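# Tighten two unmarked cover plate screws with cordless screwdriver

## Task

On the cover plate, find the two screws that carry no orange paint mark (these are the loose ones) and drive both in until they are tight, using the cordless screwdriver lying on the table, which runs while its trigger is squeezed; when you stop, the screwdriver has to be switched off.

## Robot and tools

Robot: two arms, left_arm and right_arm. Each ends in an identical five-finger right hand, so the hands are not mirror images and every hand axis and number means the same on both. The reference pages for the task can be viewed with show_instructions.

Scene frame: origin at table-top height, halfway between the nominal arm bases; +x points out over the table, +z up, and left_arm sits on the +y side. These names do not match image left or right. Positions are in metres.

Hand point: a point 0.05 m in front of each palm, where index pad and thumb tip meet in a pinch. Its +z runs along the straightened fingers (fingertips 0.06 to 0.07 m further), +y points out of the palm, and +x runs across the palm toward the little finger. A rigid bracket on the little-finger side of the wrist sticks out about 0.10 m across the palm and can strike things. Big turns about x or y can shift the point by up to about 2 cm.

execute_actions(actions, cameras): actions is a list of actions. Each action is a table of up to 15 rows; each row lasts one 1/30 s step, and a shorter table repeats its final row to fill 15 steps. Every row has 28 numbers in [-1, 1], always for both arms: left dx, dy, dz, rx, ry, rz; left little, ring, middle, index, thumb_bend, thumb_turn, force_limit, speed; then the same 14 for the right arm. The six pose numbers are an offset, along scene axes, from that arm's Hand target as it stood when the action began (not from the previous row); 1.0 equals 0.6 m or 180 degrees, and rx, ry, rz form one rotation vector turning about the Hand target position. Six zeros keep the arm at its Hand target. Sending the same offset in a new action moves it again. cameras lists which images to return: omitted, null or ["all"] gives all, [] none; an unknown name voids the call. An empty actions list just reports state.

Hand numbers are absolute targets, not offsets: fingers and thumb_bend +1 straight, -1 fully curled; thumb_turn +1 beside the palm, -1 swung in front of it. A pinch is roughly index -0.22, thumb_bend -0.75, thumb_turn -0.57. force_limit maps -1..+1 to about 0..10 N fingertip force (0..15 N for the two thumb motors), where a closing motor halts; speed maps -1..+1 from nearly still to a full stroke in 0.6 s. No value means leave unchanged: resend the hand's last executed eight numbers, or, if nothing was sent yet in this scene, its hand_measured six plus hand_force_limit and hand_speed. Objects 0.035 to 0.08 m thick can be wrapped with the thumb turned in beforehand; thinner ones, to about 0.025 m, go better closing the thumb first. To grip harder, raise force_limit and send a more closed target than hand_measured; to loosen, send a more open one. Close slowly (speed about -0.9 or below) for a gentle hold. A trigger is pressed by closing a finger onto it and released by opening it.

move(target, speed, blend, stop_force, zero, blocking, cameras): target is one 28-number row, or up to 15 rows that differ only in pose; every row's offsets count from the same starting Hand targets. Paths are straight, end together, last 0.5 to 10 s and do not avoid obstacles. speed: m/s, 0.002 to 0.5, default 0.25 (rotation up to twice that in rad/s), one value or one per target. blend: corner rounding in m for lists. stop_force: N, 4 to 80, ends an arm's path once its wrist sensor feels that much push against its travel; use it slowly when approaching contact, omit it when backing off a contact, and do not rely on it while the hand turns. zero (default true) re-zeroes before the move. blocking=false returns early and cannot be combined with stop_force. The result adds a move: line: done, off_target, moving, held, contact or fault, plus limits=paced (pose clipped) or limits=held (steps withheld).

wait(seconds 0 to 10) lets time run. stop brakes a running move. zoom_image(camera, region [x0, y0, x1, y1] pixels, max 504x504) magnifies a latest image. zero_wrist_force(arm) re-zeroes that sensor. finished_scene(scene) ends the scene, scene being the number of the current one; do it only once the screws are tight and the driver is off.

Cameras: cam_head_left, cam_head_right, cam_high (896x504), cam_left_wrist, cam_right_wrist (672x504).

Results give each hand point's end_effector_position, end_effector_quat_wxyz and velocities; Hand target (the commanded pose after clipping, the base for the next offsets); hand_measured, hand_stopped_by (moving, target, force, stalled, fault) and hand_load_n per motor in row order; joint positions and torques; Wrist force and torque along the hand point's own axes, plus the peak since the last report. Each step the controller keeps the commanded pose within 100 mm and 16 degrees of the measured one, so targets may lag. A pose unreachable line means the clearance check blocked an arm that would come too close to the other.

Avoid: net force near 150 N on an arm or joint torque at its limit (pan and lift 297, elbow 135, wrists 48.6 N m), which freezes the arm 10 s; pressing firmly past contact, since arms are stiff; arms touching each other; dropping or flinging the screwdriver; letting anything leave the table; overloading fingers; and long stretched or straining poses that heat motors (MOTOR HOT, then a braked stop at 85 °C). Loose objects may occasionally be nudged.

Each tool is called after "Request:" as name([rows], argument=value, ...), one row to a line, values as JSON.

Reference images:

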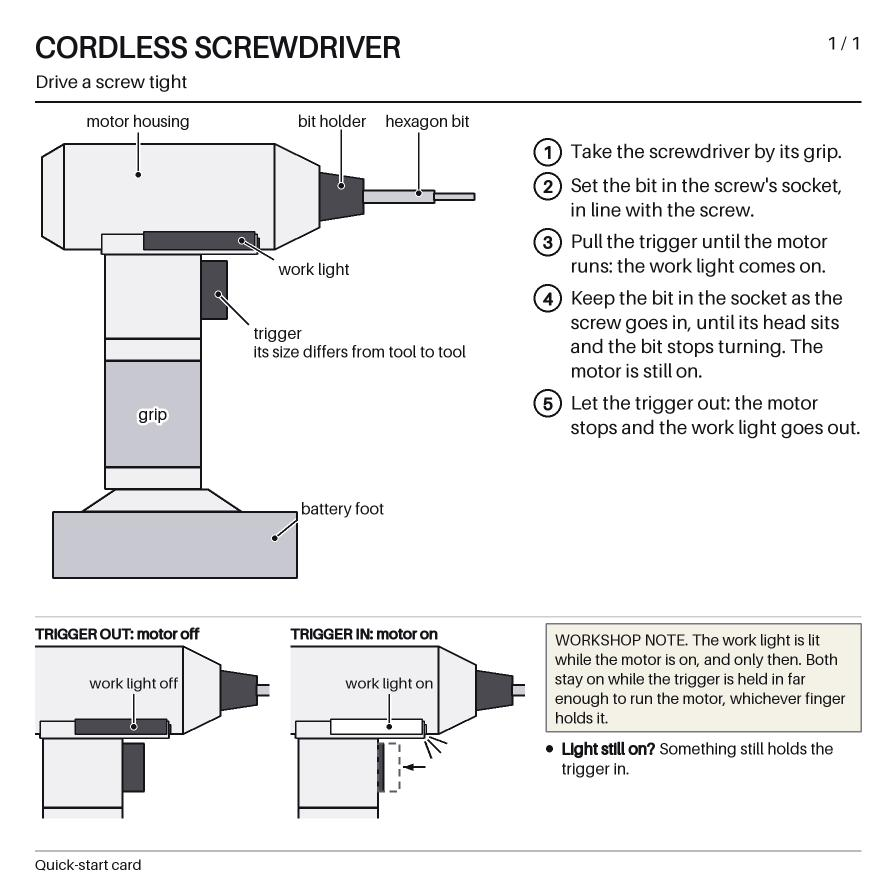

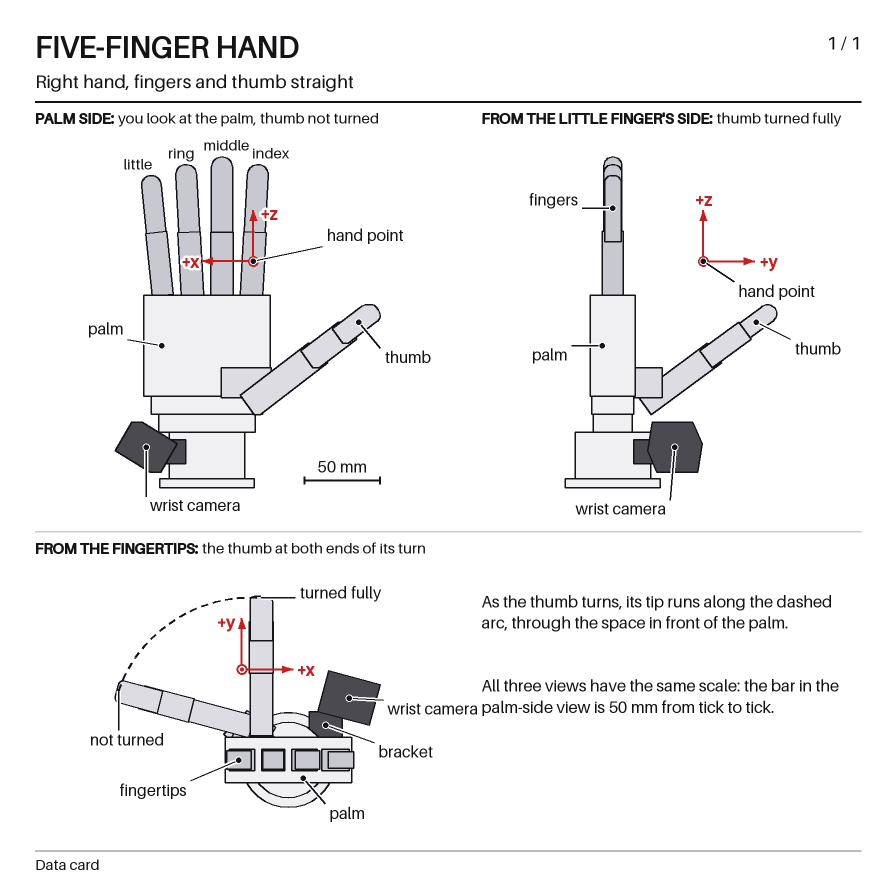

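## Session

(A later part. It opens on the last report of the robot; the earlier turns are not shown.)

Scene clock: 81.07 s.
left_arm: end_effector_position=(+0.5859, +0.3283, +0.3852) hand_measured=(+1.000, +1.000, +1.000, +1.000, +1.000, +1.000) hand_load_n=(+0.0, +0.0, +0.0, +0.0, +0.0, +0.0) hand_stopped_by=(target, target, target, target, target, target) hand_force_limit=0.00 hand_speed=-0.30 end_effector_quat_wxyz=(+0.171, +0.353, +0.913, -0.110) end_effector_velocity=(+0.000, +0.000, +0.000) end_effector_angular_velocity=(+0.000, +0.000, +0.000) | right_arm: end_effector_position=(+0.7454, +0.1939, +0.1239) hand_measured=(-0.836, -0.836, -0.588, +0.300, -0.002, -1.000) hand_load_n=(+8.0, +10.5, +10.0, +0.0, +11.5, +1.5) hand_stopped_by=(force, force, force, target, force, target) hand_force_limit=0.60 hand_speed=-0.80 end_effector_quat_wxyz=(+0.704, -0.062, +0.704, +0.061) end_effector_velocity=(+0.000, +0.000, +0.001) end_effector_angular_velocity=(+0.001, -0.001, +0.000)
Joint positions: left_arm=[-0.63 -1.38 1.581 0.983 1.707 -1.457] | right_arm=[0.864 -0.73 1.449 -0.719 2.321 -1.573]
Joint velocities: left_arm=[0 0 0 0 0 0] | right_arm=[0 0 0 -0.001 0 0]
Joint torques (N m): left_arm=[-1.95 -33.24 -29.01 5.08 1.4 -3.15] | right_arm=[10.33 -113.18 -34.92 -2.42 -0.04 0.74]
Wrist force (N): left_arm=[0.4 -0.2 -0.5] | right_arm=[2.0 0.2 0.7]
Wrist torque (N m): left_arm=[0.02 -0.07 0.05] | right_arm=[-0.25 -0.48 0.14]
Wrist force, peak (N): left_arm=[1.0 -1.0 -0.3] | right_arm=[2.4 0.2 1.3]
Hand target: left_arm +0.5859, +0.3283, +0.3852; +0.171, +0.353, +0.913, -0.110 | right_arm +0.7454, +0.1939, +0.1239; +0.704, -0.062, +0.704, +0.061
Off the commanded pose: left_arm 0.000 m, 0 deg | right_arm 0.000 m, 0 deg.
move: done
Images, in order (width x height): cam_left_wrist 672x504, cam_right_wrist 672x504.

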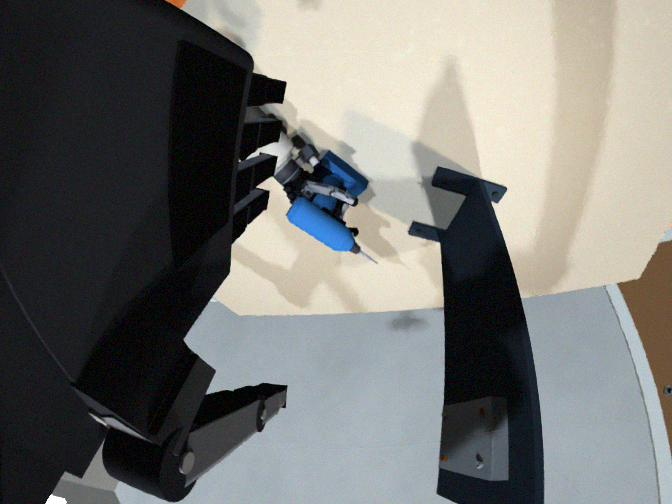

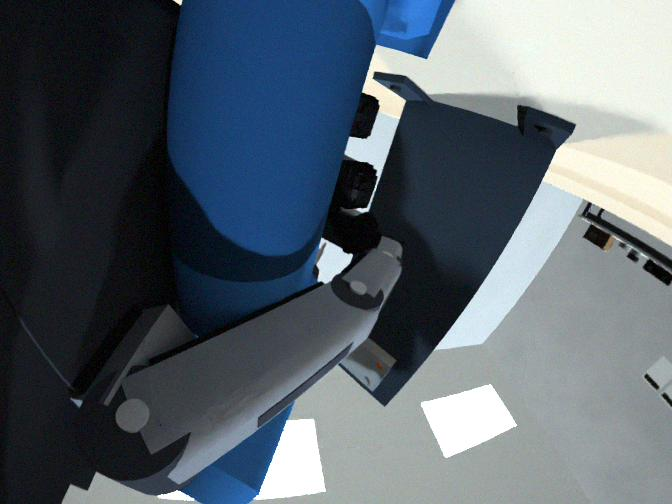

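Request:
move(target=[0,0,0,0,0,0,1,1,1,1,1,1,0,-0.3,0,0,0.06,0,0,0,-0.99,-0.99,-0.99,0.3,-0.6,-1,0.6,-0.8], speed=0.05, cameras=["cam_left_wrist","cam_right_wrist","cam_head_right","cam_high"])

Scene clock: 82.30 s.
left_arm: end_effector_position=(+0.5859, +0.3283, +0.3852) hand_measured=(+1.000, +1.000, +1.000, +1.000, +1.000, +1.000) hand_load_n=(+0.0, +0.0, +0.0, +0.0, +0.0, +0.0) hand_stopped_by=(target, target, target, target, target, target) hand_force_limit=0.00 hand_speed=-0.30 end_effector_quat_wxyz=(+0.171, +0.353, +0.913, -0.110) end_effector_velocity=(+0.000, +0.000, +0.000) end_effector_angular_velocity=(+0.000, +0.000, +0.000) | right_arm: end_effector_position=(+0.7454, +0.1939, +0.1601) hand_measured=(-0.836, -0.836, -0.588, +0.300, -0.002, -1.000) hand_load_n=(+4.0, +8.5, +10.0, +0.0, +11.0, +2.0) hand_stopped_by=(force, force, force, target, force, target) hand_force_limit=0.60 hand_speed=-0.80 end_effector_quat_wxyz=(+0.704, -0.062, +0.704, +0.061) end_effector_velocity=(+0.000, +0.000, -0.002) end_effector_angular_velocity=(+0.002, -0.002, +0.000)
Joint positions: left_arm=[-0.63 -1.38 1.581 0.983 1.707 -1.457] | right_arm=[0.864 -0.769 1.444 -0.675 2.321 -1.573]
Joint velocities: left_arm=[0 0 0 0 0 0] | right_arm=[0 0.002 0 -0.005 0 0]
Joint torques (N m): left_arm=[-0.6 -34.84 -27.33 5.4 1.1 -2.59] | right_arm=[3.39 -107.77 -38.37 -5.98 -0.25 -0.18]
Wrist force (N): left_arm=[0.8 -0.5 -0.3] | right_arm=[10.1 -0.5 0.3]
Wrist torque (N m): left_arm=[-0.03 -0.14 0.08] | right_arm=[-0.29 -0.36 0.05]
Wrist force, peak (N): left_arm=[0.9 -0.5 -0.8] | right_arm=[11.6 -0.4 0.0]
Hand target: left_arm +0.5859, +0.3283, +0.3852; +0.171, +0.353, +0.913, -0.110 | right_arm +0.7454, +0.1938, +0.1599; +0.704, -0.062, +0.704, +0.061
Off the commanded pose: left_arm 0.000 m, 0 deg | right_arm 0.000 m, 0 deg.
move: done
Images, in order (width x height): cam_head_right 896x504, cam_high 896x504, cam_left_wrist 672x504, cam_right_wrist 672x504.

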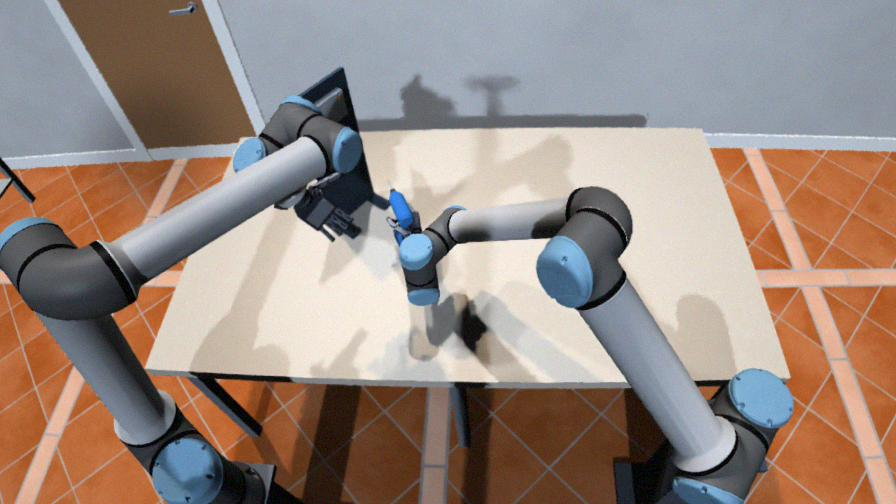

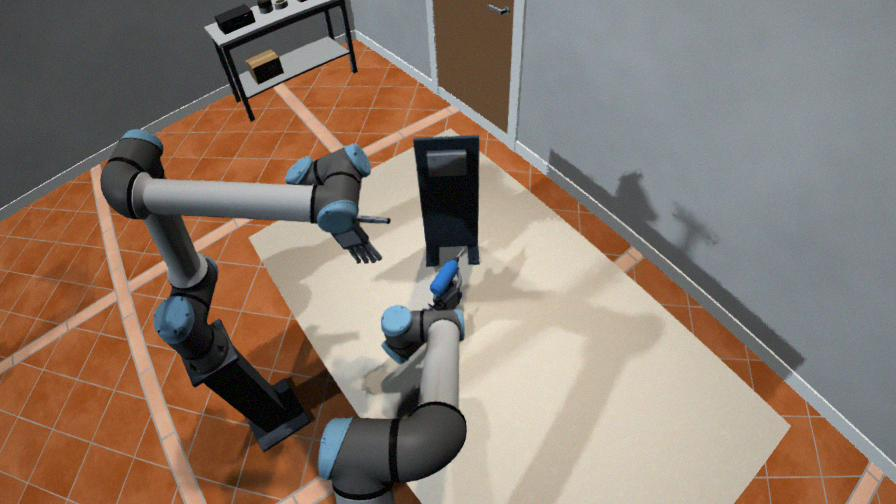

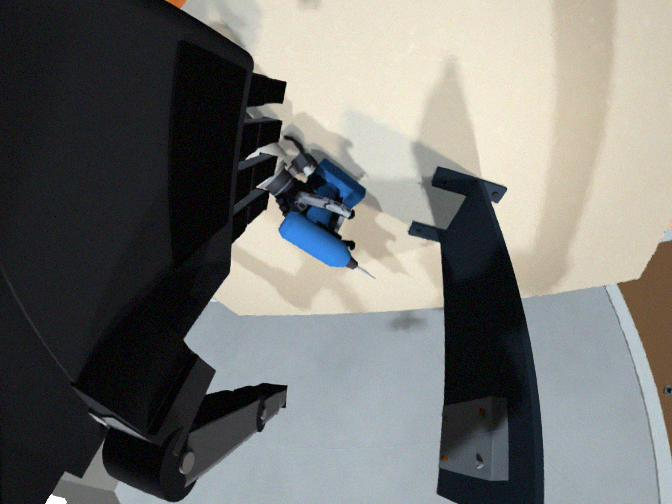

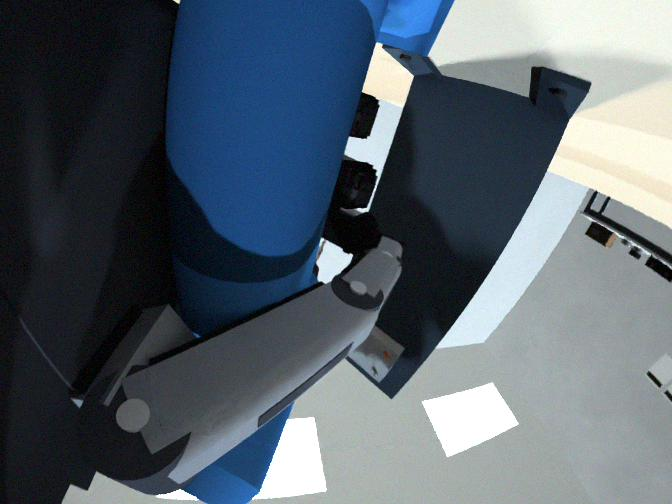

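Request:
move(target=[0.218,0.148,0.155,-0.0625,-0.218,0.2313,1,1,1,1,1,1,0,-0.3,0,0,0.1,0,0,0,-0.99,-0.99,-0.99,0.3,-0.6,-1,0.6,-0.8], speed=0.25, cameras=["cam_left_wrist","cam_head_left"])

Scene clock: 85.53 s.
left_arm: end_effector_position=(+0.7166, +0.4170, +0.4782) hand_measured=(+1.000, +1.000, +1.000, +1.000, +1.000, +1.000) hand_load_n=(+0.0, +0.0, +0.0, +0.0, +0.0, +0.0) hand_stopped_by=(target, target, target, target, target, target) hand_force_limit=0.00 hand_speed=-0.30 end_effector_quat_wxyz=(+0.520, +0.010, +0.854, -0.008) end_effector_velocity=(+0.000, +0.000, +0.000) end_effector_angular_velocity=(+0.000, +0.000, +0.001) | right_arm: end_effector_position=(+0.7454, +0.1938, +0.2200) hand_measured=(-0.836, -0.836, -0.588, +0.300, -0.002, -1.000) hand_load_n=(+3.5, +8.5, +10.0, +0.0, +11.5, +2.0) hand_stopped_by=(force, force, force, target, force, target) hand_force_limit=0.60 hand_speed=-0.80 end_effector_quat_wxyz=(+0.705, -0.062, +0.704, +0.061) end_effector_velocity=(+0.000, +0.000, +0.000) end_effector_angular_velocity=(+0.000, +0.000, +0.000)
Joint positions: left_arm=[-0.665 -1.44 1.639 0.362 1.042 -1.881] | right_arm=[0.864 -0.827 1.427 -0.6 2.321 -1.573]
Joint velocities: left_arm=[0 0 0.001 -0.001 -0.001 -0.001] | right_arm=[0 0 0 0 0 0]
Joint torques (N m): left_arm=[-0.45 -64.31 -28.47 1.44 -1.6 3.85] | right_arm=[-14.33 -102.77 -38.52 -6.12 -0.47 -0.16]
Wrist force (N): left_arm=[-0.7 -0.4 0.0] | right_arm=[10.0 -0.5 0.0]
Wrist torque (N m): left_arm=[-0.08 0.11 -0.10] | right_arm=[-0.27 -0.37 0.05]
Wrist force, peak (N): left_arm=[0.9 -0.7 -0.9] | right_arm=[10.8 -0.3 0.0]
Hand target: left_arm +0.7165, +0.4171, +0.4782; +0.520, +0.010, +0.854, -0.007 | right_arm +0.7453, +0.1938, +0.2198; +0.704, -0.062, +0.704, +0.061
Off the commanded pose: left_arm 0.000 m, 0 deg | right_arm 0.000 m, 0 deg.
move: done
Images, in order (width x height): cam_head_left 896x504, cam_left_wrist 672x504.

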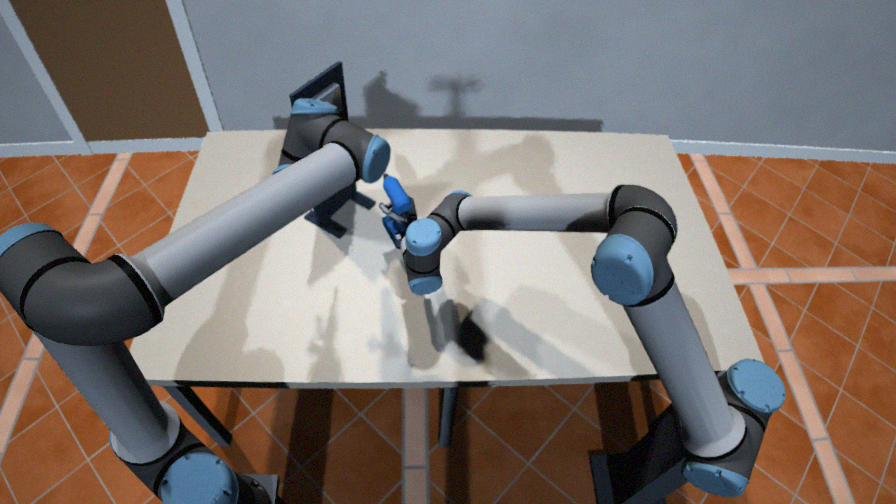

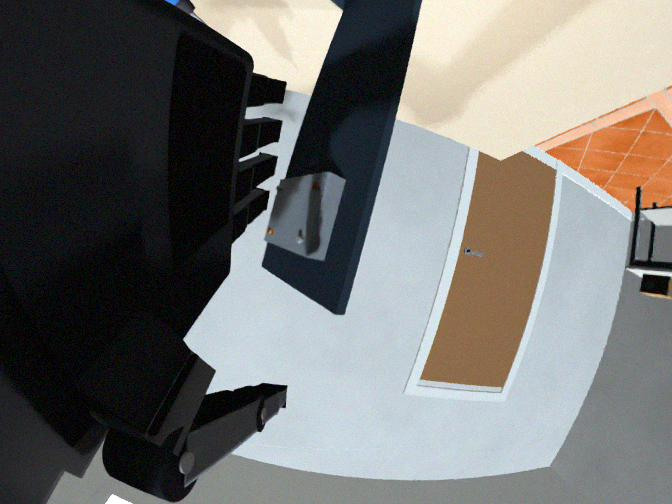

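Request:
zoom_image(camera="cam_left_wrist", region=[250, 160, 370, 280])

Scaled by 4.200 from the camera's 672x504 image, which has a finer 960x720 frame.

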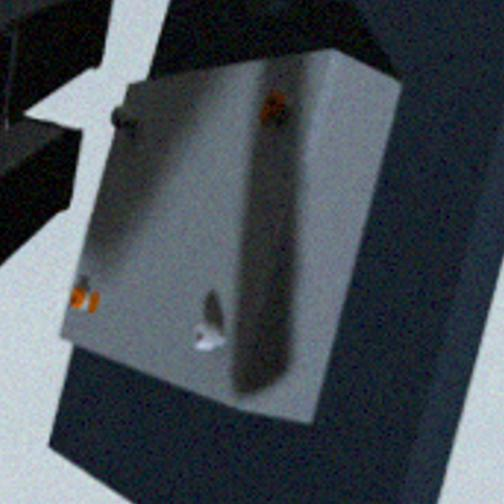

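Request:
move(target=[0,0,0,0,0,0,1,1,1,1,1,1,0,-0.3,-0.075,0,0.358,0,0,0.139,-0.99,-0.99,-0.99,0.3,-0.6,-1,0.6,-0.8], speed=0.15, cameras=["cam_left_wrist","cam_right_wrist","cam_high"])

Scene clock: 88.50 s.
left_arm: end_effector_position=(+0.7165, +0.4171, +0.4782) hand_measured=(+1.000, +1.000, +1.000, +1.000, +1.000, +1.000) hand_load_n=(+0.0, +0.0, +0.0, +0.0, +0.0, +0.0) hand_stopped_by=(target, target, target, target, target, target) hand_force_limit=0.00 hand_speed=-0.30 end_effector_quat_wxyz=(+0.520, +0.010, +0.854, -0.007) end_effector_velocity=(+0.000, +0.000, +0.000) end_effector_angular_velocity=(+0.002, +0.001, +0.000) | right_arm: end_effector_position=(+0.7005, +0.1935, +0.4344) hand_measured=(-0.836, -0.836, -0.588, +0.300, -0.002, -1.000) hand_load_n=(+3.5, +8.5, +10.5, +0.0, +11.5, +2.0) hand_stopped_by=(force, force, force, target, force, target) hand_force_limit=0.60 hand_speed=-0.80 end_effector_quat_wxyz=(+0.675, -0.213, +0.674, +0.212) end_effector_velocity=(+0.000, +0.000, +0.000) end_effector_angular_velocity=(+0.001, +0.000, +0.001)
Joint positions: left_arm=[-0.665 -1.44 1.64 0.362 1.041 -1.881] | right_arm=[0.769 -1.103 1.468 -0.365 1.79 -1.573]
Joint velocities: left_arm=[0 0 0 0.001 -0.001 0.001] | right_arm=[0 0 0 -0.001 -0.001 0]
Joint torques (N m): left_arm=[7.22 -65.52 -36.15 -1.25 -1.49 4.27] | right_arm=[14.34 -103.97 -43.07 -4.98 -1.33 2.09]
Wrist force (N): left_arm=[-0.4 -0.1 0.6] | right_arm=[10.3 -0.5 0.2]
Wrist torque (N m): left_arm=[-0.07 0.05 -0.08] | right_arm=[-0.26 -0.40 0.07]
Wrist force, peak (N): left_arm=[-1.2 -0.1 0.0] | right_arm=[13.7 -0.2 0.4]
Hand target: left_arm +0.7165, +0.4171, +0.4782; +0.520, +0.010, +0.854, -0.007 | right_arm +0.7003, +0.1935, +0.4344; +0.675, -0.213, +0.674, +0.212
Off the commanded pose: left_arm 0.000 m, 0 deg | right_arm 0.000 m, 0 deg.
move: done
Images, in order (width x height): cam_high 896x504, cam_left_wrist 672x504, cam_right_wrist 672x504.

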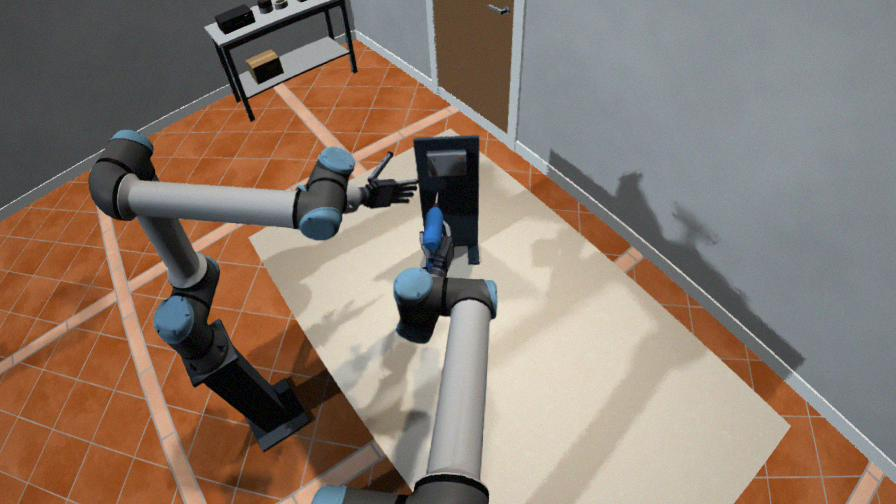

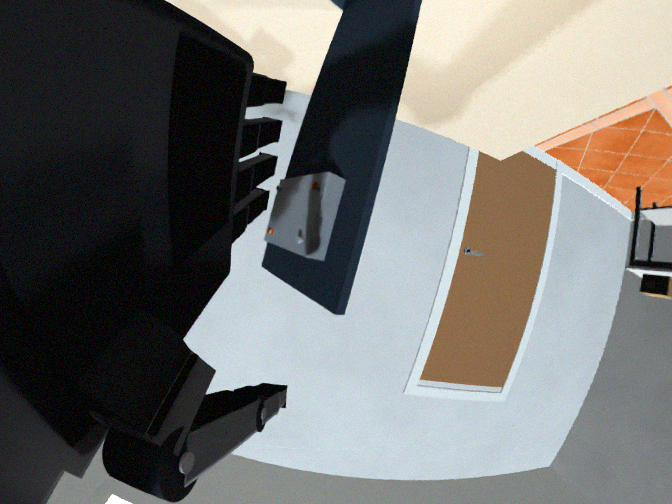

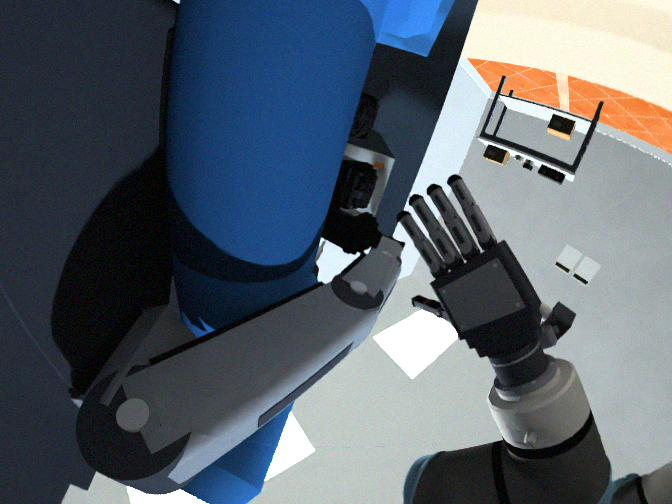

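Request:
move(target=[0,0,0,0,0,0,1,1,1,1,1,1,0,-0.3,0.1,0.125,0.01,0,0,0,-0.99,-0.99,-0.99,0.3,-0.6,-1,0.6,-0.8], speed=0.06, stop_force=8, cameras=["cam_left_wrist","cam_right_wrist"])

Request:
zoom_image(camera="cam_left_wrist", region=[230, 160, 370, 280])

Scene clock: 91.73 s.
left_arm: end_effector_position=(+0.7165, +0.4171, +0.4782) hand_measured=(+1.000, +1.000, +1.000, +1.000, +1.000, +1.000) hand_load_n=(+0.0, +0.0, +0.0, +0.0, +0.0, +0.0) hand_stopped_by=(target, target, target, target, target, target) hand_force_limit=0.00 hand_speed=-0.30 end_effector_quat_wxyz=(+0.520, +0.010, +0.854, -0.007) end_effector_velocity=(+0.000, -0.001, +0.000) end_effector_angular_velocity=(+0.001, +0.000, -0.001) | right_arm: end_effector_position=(+0.7603, +0.2686, +0.4405) hand_measured=(-0.836, -0.836, -0.588, +0.300, -0.002, -1.000) hand_load_n=(+4.0, +8.5, +10.0, +0.0, +11.0, +2.0) hand_stopped_by=(force, force, force, target, force, target) hand_force_limit=0.60 hand_speed=-0.80 end_effector_quat_wxyz=(+0.675, -0.213, +0.674, +0.212) end_effector_velocity=(+0.000, +0.000, +0.001) end_effector_angular_velocity=(+0.000, +0.000, +0.000)
Joint positions: left_arm=[-0.665 -1.44 1.64 0.362 1.041 -1.881] | right_arm=[0.776 -0.951 1.217 -0.265 1.797 -1.573]
Joint velocities: left_arm=[-0.001 0 0 0 0 0.001] | right_arm=[0 0 0 0 0 0]
Joint torques (N m): left_arm=[8.2 -65.59 -43.66 1.37 -0.25 4.08] | right_arm=[4.44 -117.69 -54.55 -6.69 0.3 0.89]
Wrist force (N): left_arm=[-1.1 -0.2 -0.3] | right_arm=[10.1 -0.4 0.3]
Wrist torque (N m): left_arm=[-0.04 0.18 -0.12] | right_arm=[-0.26 -0.38 0.07]
Wrist force, peak (N): left_arm=[-1.2 0.1 0.4] | right_arm=[10.4 -0.2 0.2]
Hand target: left_arm +0.7165, +0.4171, +0.4782; +0.520, +0.010, +0.854, -0.007 | right_arm +0.7603, +0.2686, +0.4406; +0.675, -0.213, +0.674, +0.212
Off the commanded pose: left_arm 0.000 m, 0 deg | right_arm 0.000 m, 0 deg.
move: done
Images, in order (width x height): cam_left_wrist 672x504, cam_right_wrist 672x504.

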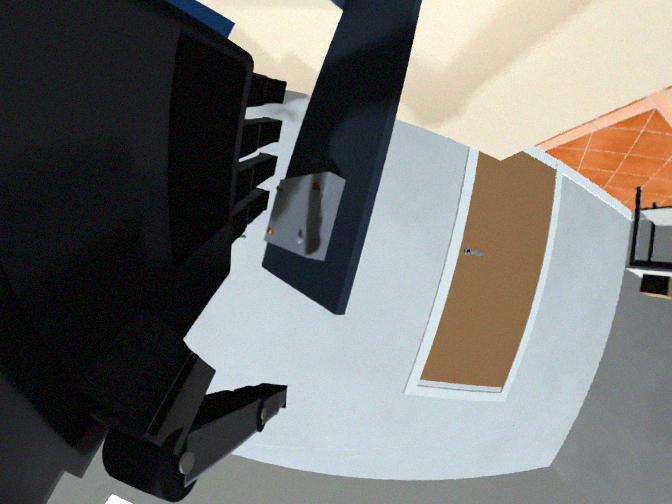

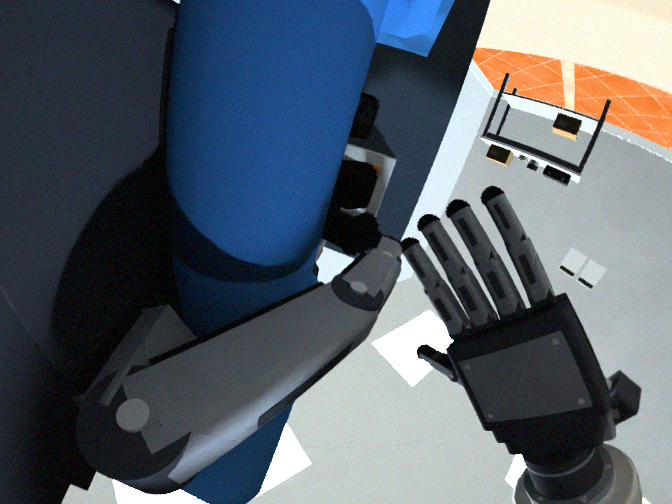

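Scaled by 3.600 from the camera's 672x504 image, which has a finer 960x720 frame.

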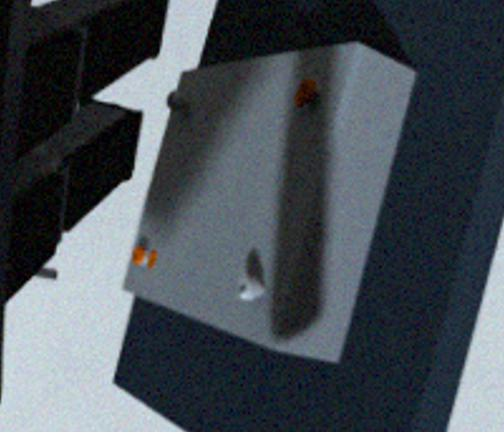

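Request:
move(target=[-0.05,-0.083,0,0,0,0,1,1,1,1,1,1,0,-0.3,0.05,0.05,0,0,0,0,-0.99,-0.99,-0.99,0.3,-0.6,-1,0.6,-0.8], speed=0.05, stop_force=8, cameras=["cam_left_wrist"])

Request:
zoom_image(camera="cam_left_wrist", region=[260, 170, 380, 280])

Scene clock: 94.83 s.
left_arm: end_effector_position=(+0.6864, +0.3673, +0.4783) hand_measured=(+1.000, +1.000, +1.000, +1.000, +1.000, +1.000) hand_load_n=(+0.0, +0.0, -0.5, +0.0, +0.0, +0.0) hand_stopped_by=(target, target, target, target, target, target) hand_force_limit=0.00 hand_speed=-0.30 end_effector_quat_wxyz=(+0.520, +0.010, +0.854, -0.008) end_effector_velocity=(+0.000, +0.001, +0.000) end_effector_angular_velocity=(+0.002, +0.000, +0.000) | right_arm: end_effector_position=(+0.7904, +0.2987, +0.4406) hand_measured=(-0.836, -0.836, -0.588, +0.300, -0.002, -1.000) hand_load_n=(+3.5, +8.5, +10.0, +0.0, +11.0, +2.0) hand_stopped_by=(force, force, force, target, force, target) hand_force_limit=0.60 hand_speed=-0.80 end_effector_quat_wxyz=(+0.675, -0.213, +0.674, +0.212) end_effector_velocity=(+0.000, +0.000, -0.001) end_effector_angular_velocity=(-0.001, +0.001, +0.000)
Joint positions: left_arm=[-0.766 -1.449 1.654 0.392 0.957 -1.946] | right_arm=[0.774 -0.879 1.095 -0.216 1.795 -1.573]
Joint velocities: left_arm=[0 0 0 0 -0.001 0.002] | right_arm=[0 0.001 0 0 0 0]
Joint torques (N m): left_arm=[9.35 -34.63 -49.13 -1.56 0.96 4.21] | right_arm=[2.74 -127.39 -45.81 -6.07 0.8 1.92]
Wrist force (N): left_arm=[-0.7 0.1 0.1] | right_arm=[10.2 -0.1 0.1]
Wrist torque (N m): left_arm=[-0.02 0.12 -0.08] | right_arm=[-0.19 -0.38 0.07]
Wrist force, peak (N): left_arm=[-1.1 -0.4 0.5] | right_arm=[10.4 -0.5 -0.1]
Hand target: left_arm +0.6864, +0.3673, +0.4783; +0.520, +0.010, +0.854, -0.008 | right_arm +0.7903, +0.2987, +0.4406; +0.675, -0.213, +0.674, +0.212
Off the commanded pose: left_arm 0.000 m, 0 deg | right_arm 0.000 m, 0 deg.
move: done
Images, in order (width x height): cam_left_wrist 672x504.

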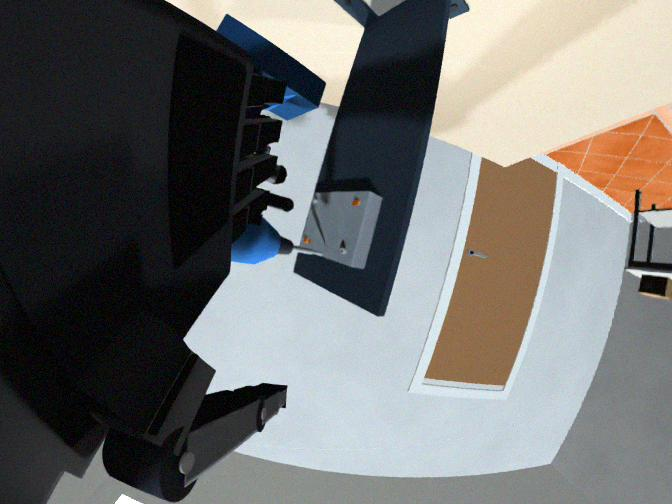

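Scaled by 4.200 from the camera's 672x504 image, which has a finer 960x720 frame.

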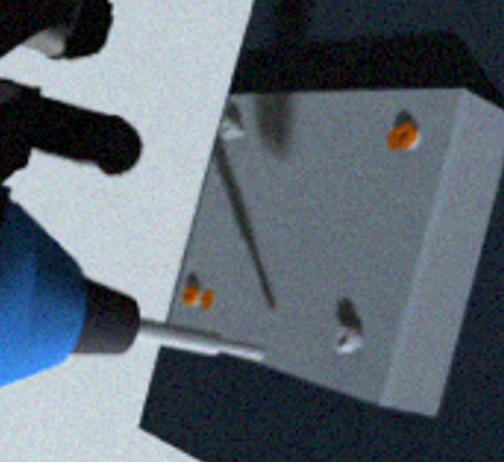

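Request:
wait(seconds=0.1)

Request:
zoom_image(camera="cam_high", region=[380, 120, 500, 240])

Request:
zoom_image(camera="cam_head_right", region=[260, 50, 440, 230])

Scene clock: 95.80 s.
left_arm: end_effector_position=(+0.6864, +0.3673, +0.4783) hand_measured=(+1.000, +1.000, +1.000, +1.000, +1.000, +1.000) hand_load_n=(+0.0, +0.0, +0.0, +0.0, +0.0, +0.0) hand_stopped_by=(target, target, target, target, target, target) hand_force_limit=0.00 hand_speed=-0.30 end_effector_quat_wxyz=(+0.520, +0.010, +0.854, -0.008) end_effector_velocity=(+0.000, +0.000, +0.000) end_effector_angular_velocity=(-0.001, +0.000, +0.001) | right_arm: end_effector_position=(+0.7903, +0.2987, +0.4406) hand_measured=(-0.836, -0.836, -0.588, +0.300, -0.002, -1.000) hand_load_n=(+3.5, +8.5, +10.0, +0.0, +11.5, +2.0) hand_stopped_by=(force, force, force, target, force, target) hand_force_limit=0.60 hand_speed=-0.80 end_effector_quat_wxyz=(+0.675, -0.213, +0.674, +0.212) end_effector_velocity=(+0.000, +0.000, +0.000) end_effector_angular_velocity=(+0.000, +0.000, +0.000)
Joint positions: left_arm=[-0.766 -1.449 1.654 0.392 0.957 -1.946] | right_arm=[0.774 -0.879 1.095 -0.216 1.795 -1.573]
Joint velocities: left_arm=[0 0 0 0 0 -0.001] | right_arm=[0 0 0 0 0 0]
Joint torques (N m): left_arm=[7.68 -33.35 -48.28 -1.22 0.5 3.97] | right_arm=[12.21 -127.84 -46.7 -5.16 0.89 2.02]
Wrist force (N): left_arm=[-0.7 0.3 0.3] | right_arm=[10.1 -0.5 0.0]
Wrist torque (N m): left_arm=[-0.01 0.10 -0.07] | right_arm=[-0.25 -0.37 0.05]
Wrist force, peak (N): left_arm=[-1.3 0.1 0.3] | right_arm=[10.3 0.2 -0.1]
Hand target: left_arm +0.6864, +0.3673, +0.4783; +0.520, +0.010, +0.854, -0.008 | right_arm +0.7903, +0.2987, +0.4406; +0.675, -0.213, +0.674, +0.212
Off the commanded pose: left_arm 0.000 m, 0 deg | right_arm 0.000 m, 0 deg.
wait: 0.10 s; at rest from the start

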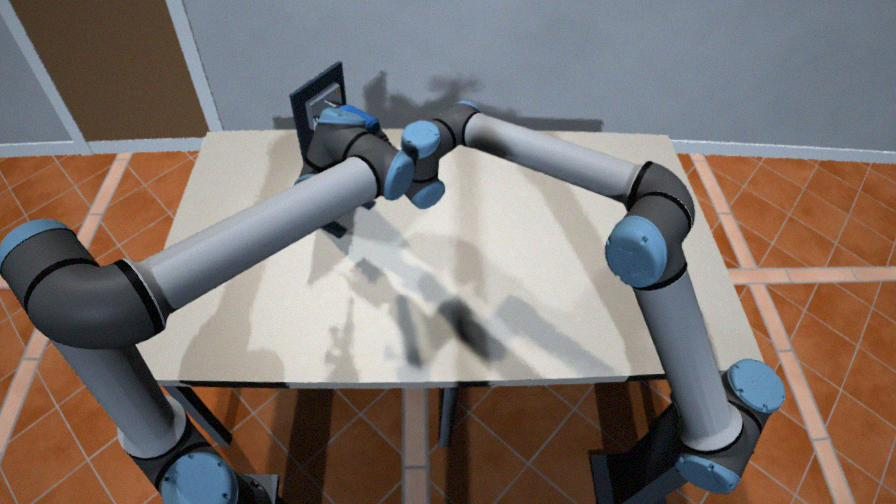

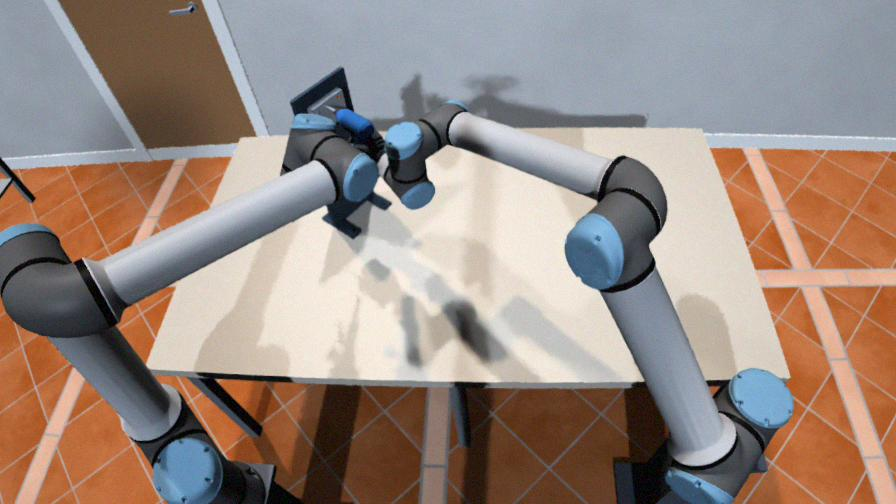

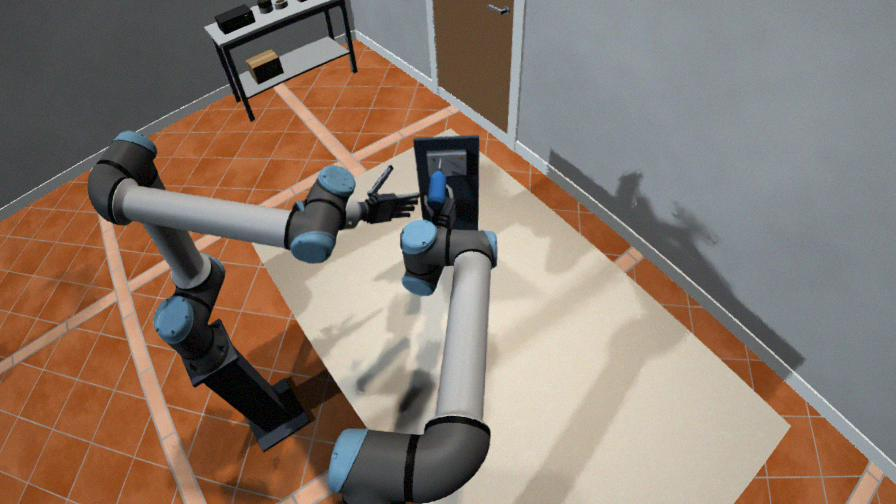

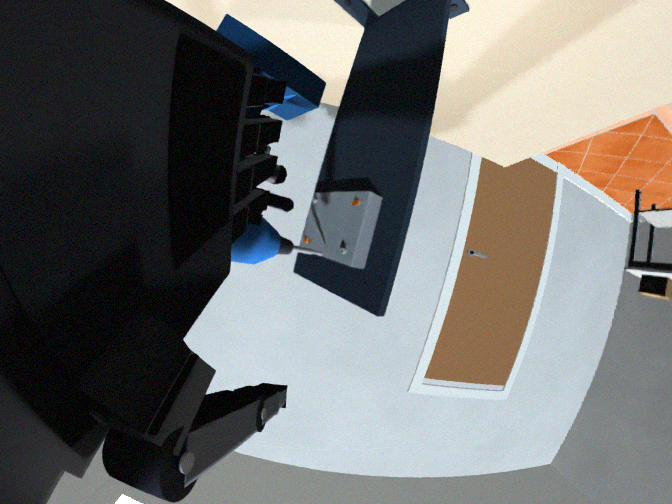

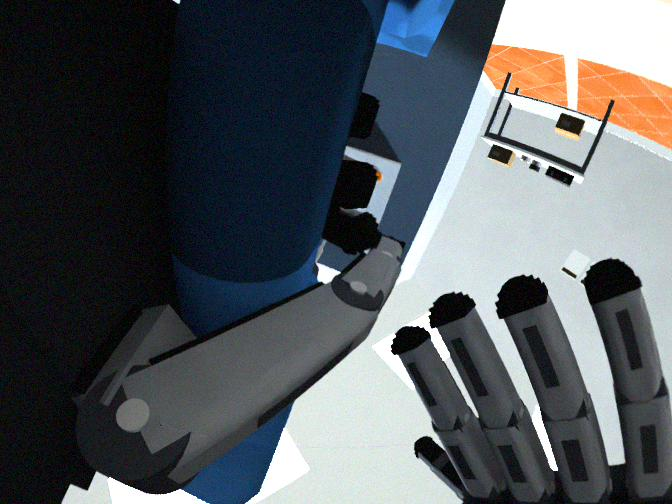

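Scaled by 4.200.

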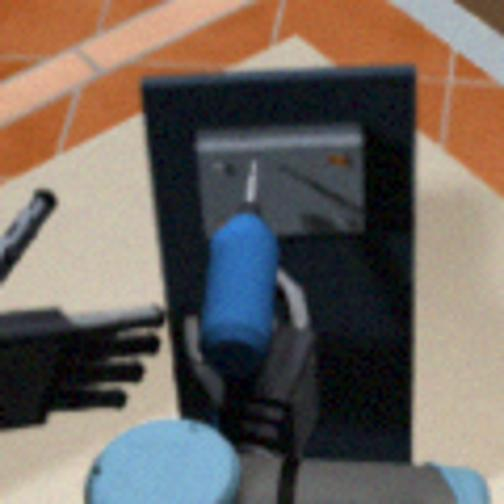

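Scaled by 2.800.

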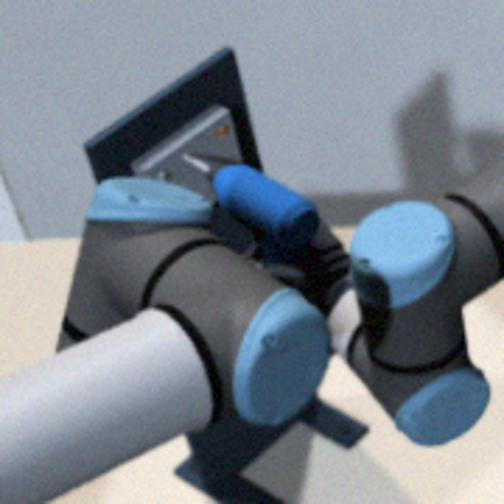

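Request:
move(target=[0,0,0,0,0,0,1,1,1,1,1,1,0,-0.3,-0.01,-0.0173,-0.015,0,0,0.0778,-0.99,-0.99,-0.99,0.3,-0.6,-1,0.6,-0.8], speed=0.05, cameras=["cam_left_wrist","cam_high"])

Request:
zoom_image(camera="cam_left_wrist", region=[270, 180, 370, 280])

Request:
zoom_image(camera="cam_high", region=[410, 130, 490, 210])

Scene clock: 99.13 s.
left_arm: end_effector_position=(+0.6864, +0.3673, +0.4783) hand_measured=(+1.000, +1.000, +1.000, +1.000, +1.000, +1.000) hand_load_n=(+0.0, +0.0, +0.0, +0.0, +0.0, +0.0) hand_stopped_by=(target, target, target, target, target, target) hand_force_limit=0.00 hand_speed=-0.30 end_effector_quat_wxyz=(+0.520, +0.010, +0.854, -0.008) end_effector_velocity=(+0.000, +0.000, +0.000) end_effector_angular_velocity=(+0.001, +0.001, -0.001) | right_arm: end_effector_position=(+0.7845, +0.2882, +0.4316) hand_measured=(-0.836, -0.836, -0.588, +0.300, -0.002, -1.000) hand_load_n=(+3.5, +8.5, +10.0, +0.0, +11.0, +2.0) hand_stopped_by=(force, force, force, target, force, target) hand_force_limit=0.60 hand_speed=-0.80 end_effector_quat_wxyz=(+0.644, -0.294, +0.643, +0.293) end_effector_velocity=(+0.000, +0.000, +0.001) end_effector_angular_velocity=(+0.000, +0.000, -0.003)
Joint positions: left_arm=[-0.766 -1.449 1.654 0.392 0.957 -1.946] | right_arm=[0.701 -0.899 1.146 -0.247 1.477 -1.573]
Joint velocities: left_arm=[0 0 0 0.001 0 0.001] | right_arm=[0.001 -0.001 0 0.001 0.004 0]
Joint torques (N m): left_arm=[5.98 -32.66 -42.05 1.54 0.38 4.28] | right_arm=[14.19 -122.35 -52.15 -4.91 2.02 1.96]
Wrist force (N): left_arm=[-0.6 -0.3 0.5] | right_arm=[10.2 0.3 0.4]
Wrist torque (N m): left_arm=[-0.10 0.10 -0.09] | right_arm=[-0.17 -0.39 0.08]
Wrist force, peak (N): left_arm=[-1.3 0.0 0.2] | right_arm=[10.4 -0.1 -0.2]
Hand target: left_arm +0.6864, +0.3673, +0.4783; +0.520, +0.010, +0.854, -0.008 | right_arm +0.7843, +0.2883, +0.4317; +0.644, -0.294, +0.643, +0.293
Off the commanded pose: left_arm 0.000 m, 0 deg | right_arm 0.000 m, 0 deg.
move: done
Images, in order (width x height): cam_high 896x504, cam_left_wrist 672x504.

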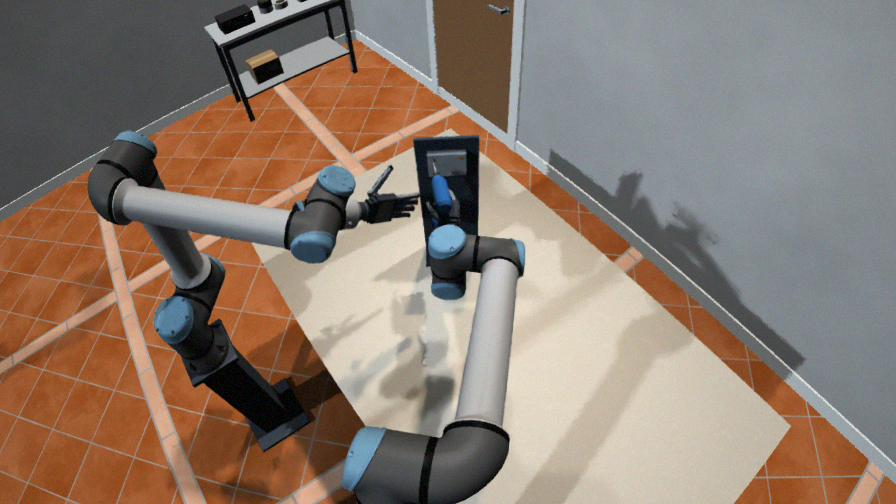

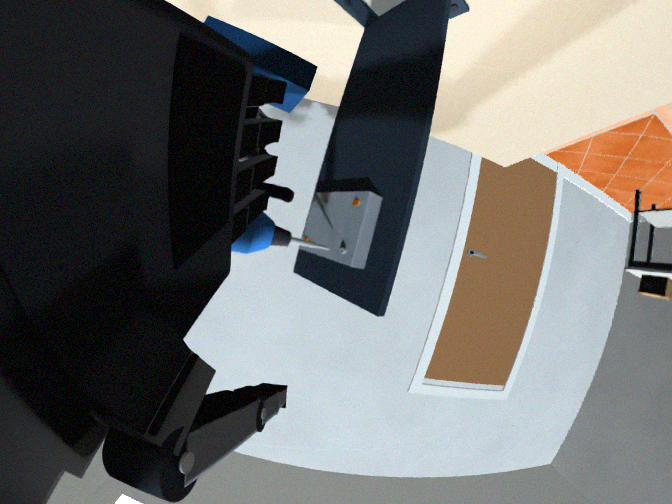

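Scaled by 5.040 from the camera's 672x504 image, which has a finer 960x720 frame.

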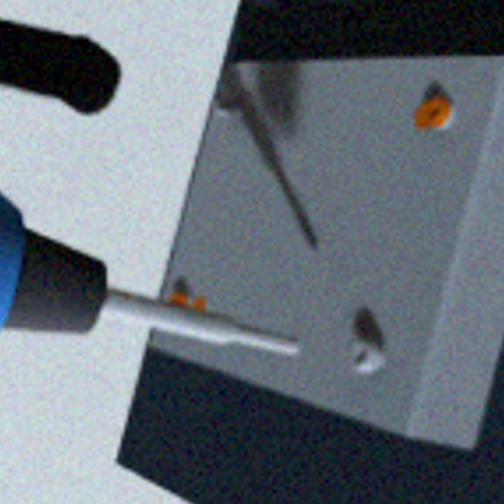

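Scaled by 6.300.

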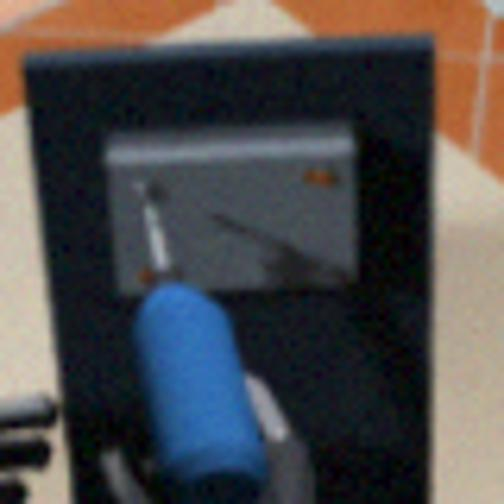

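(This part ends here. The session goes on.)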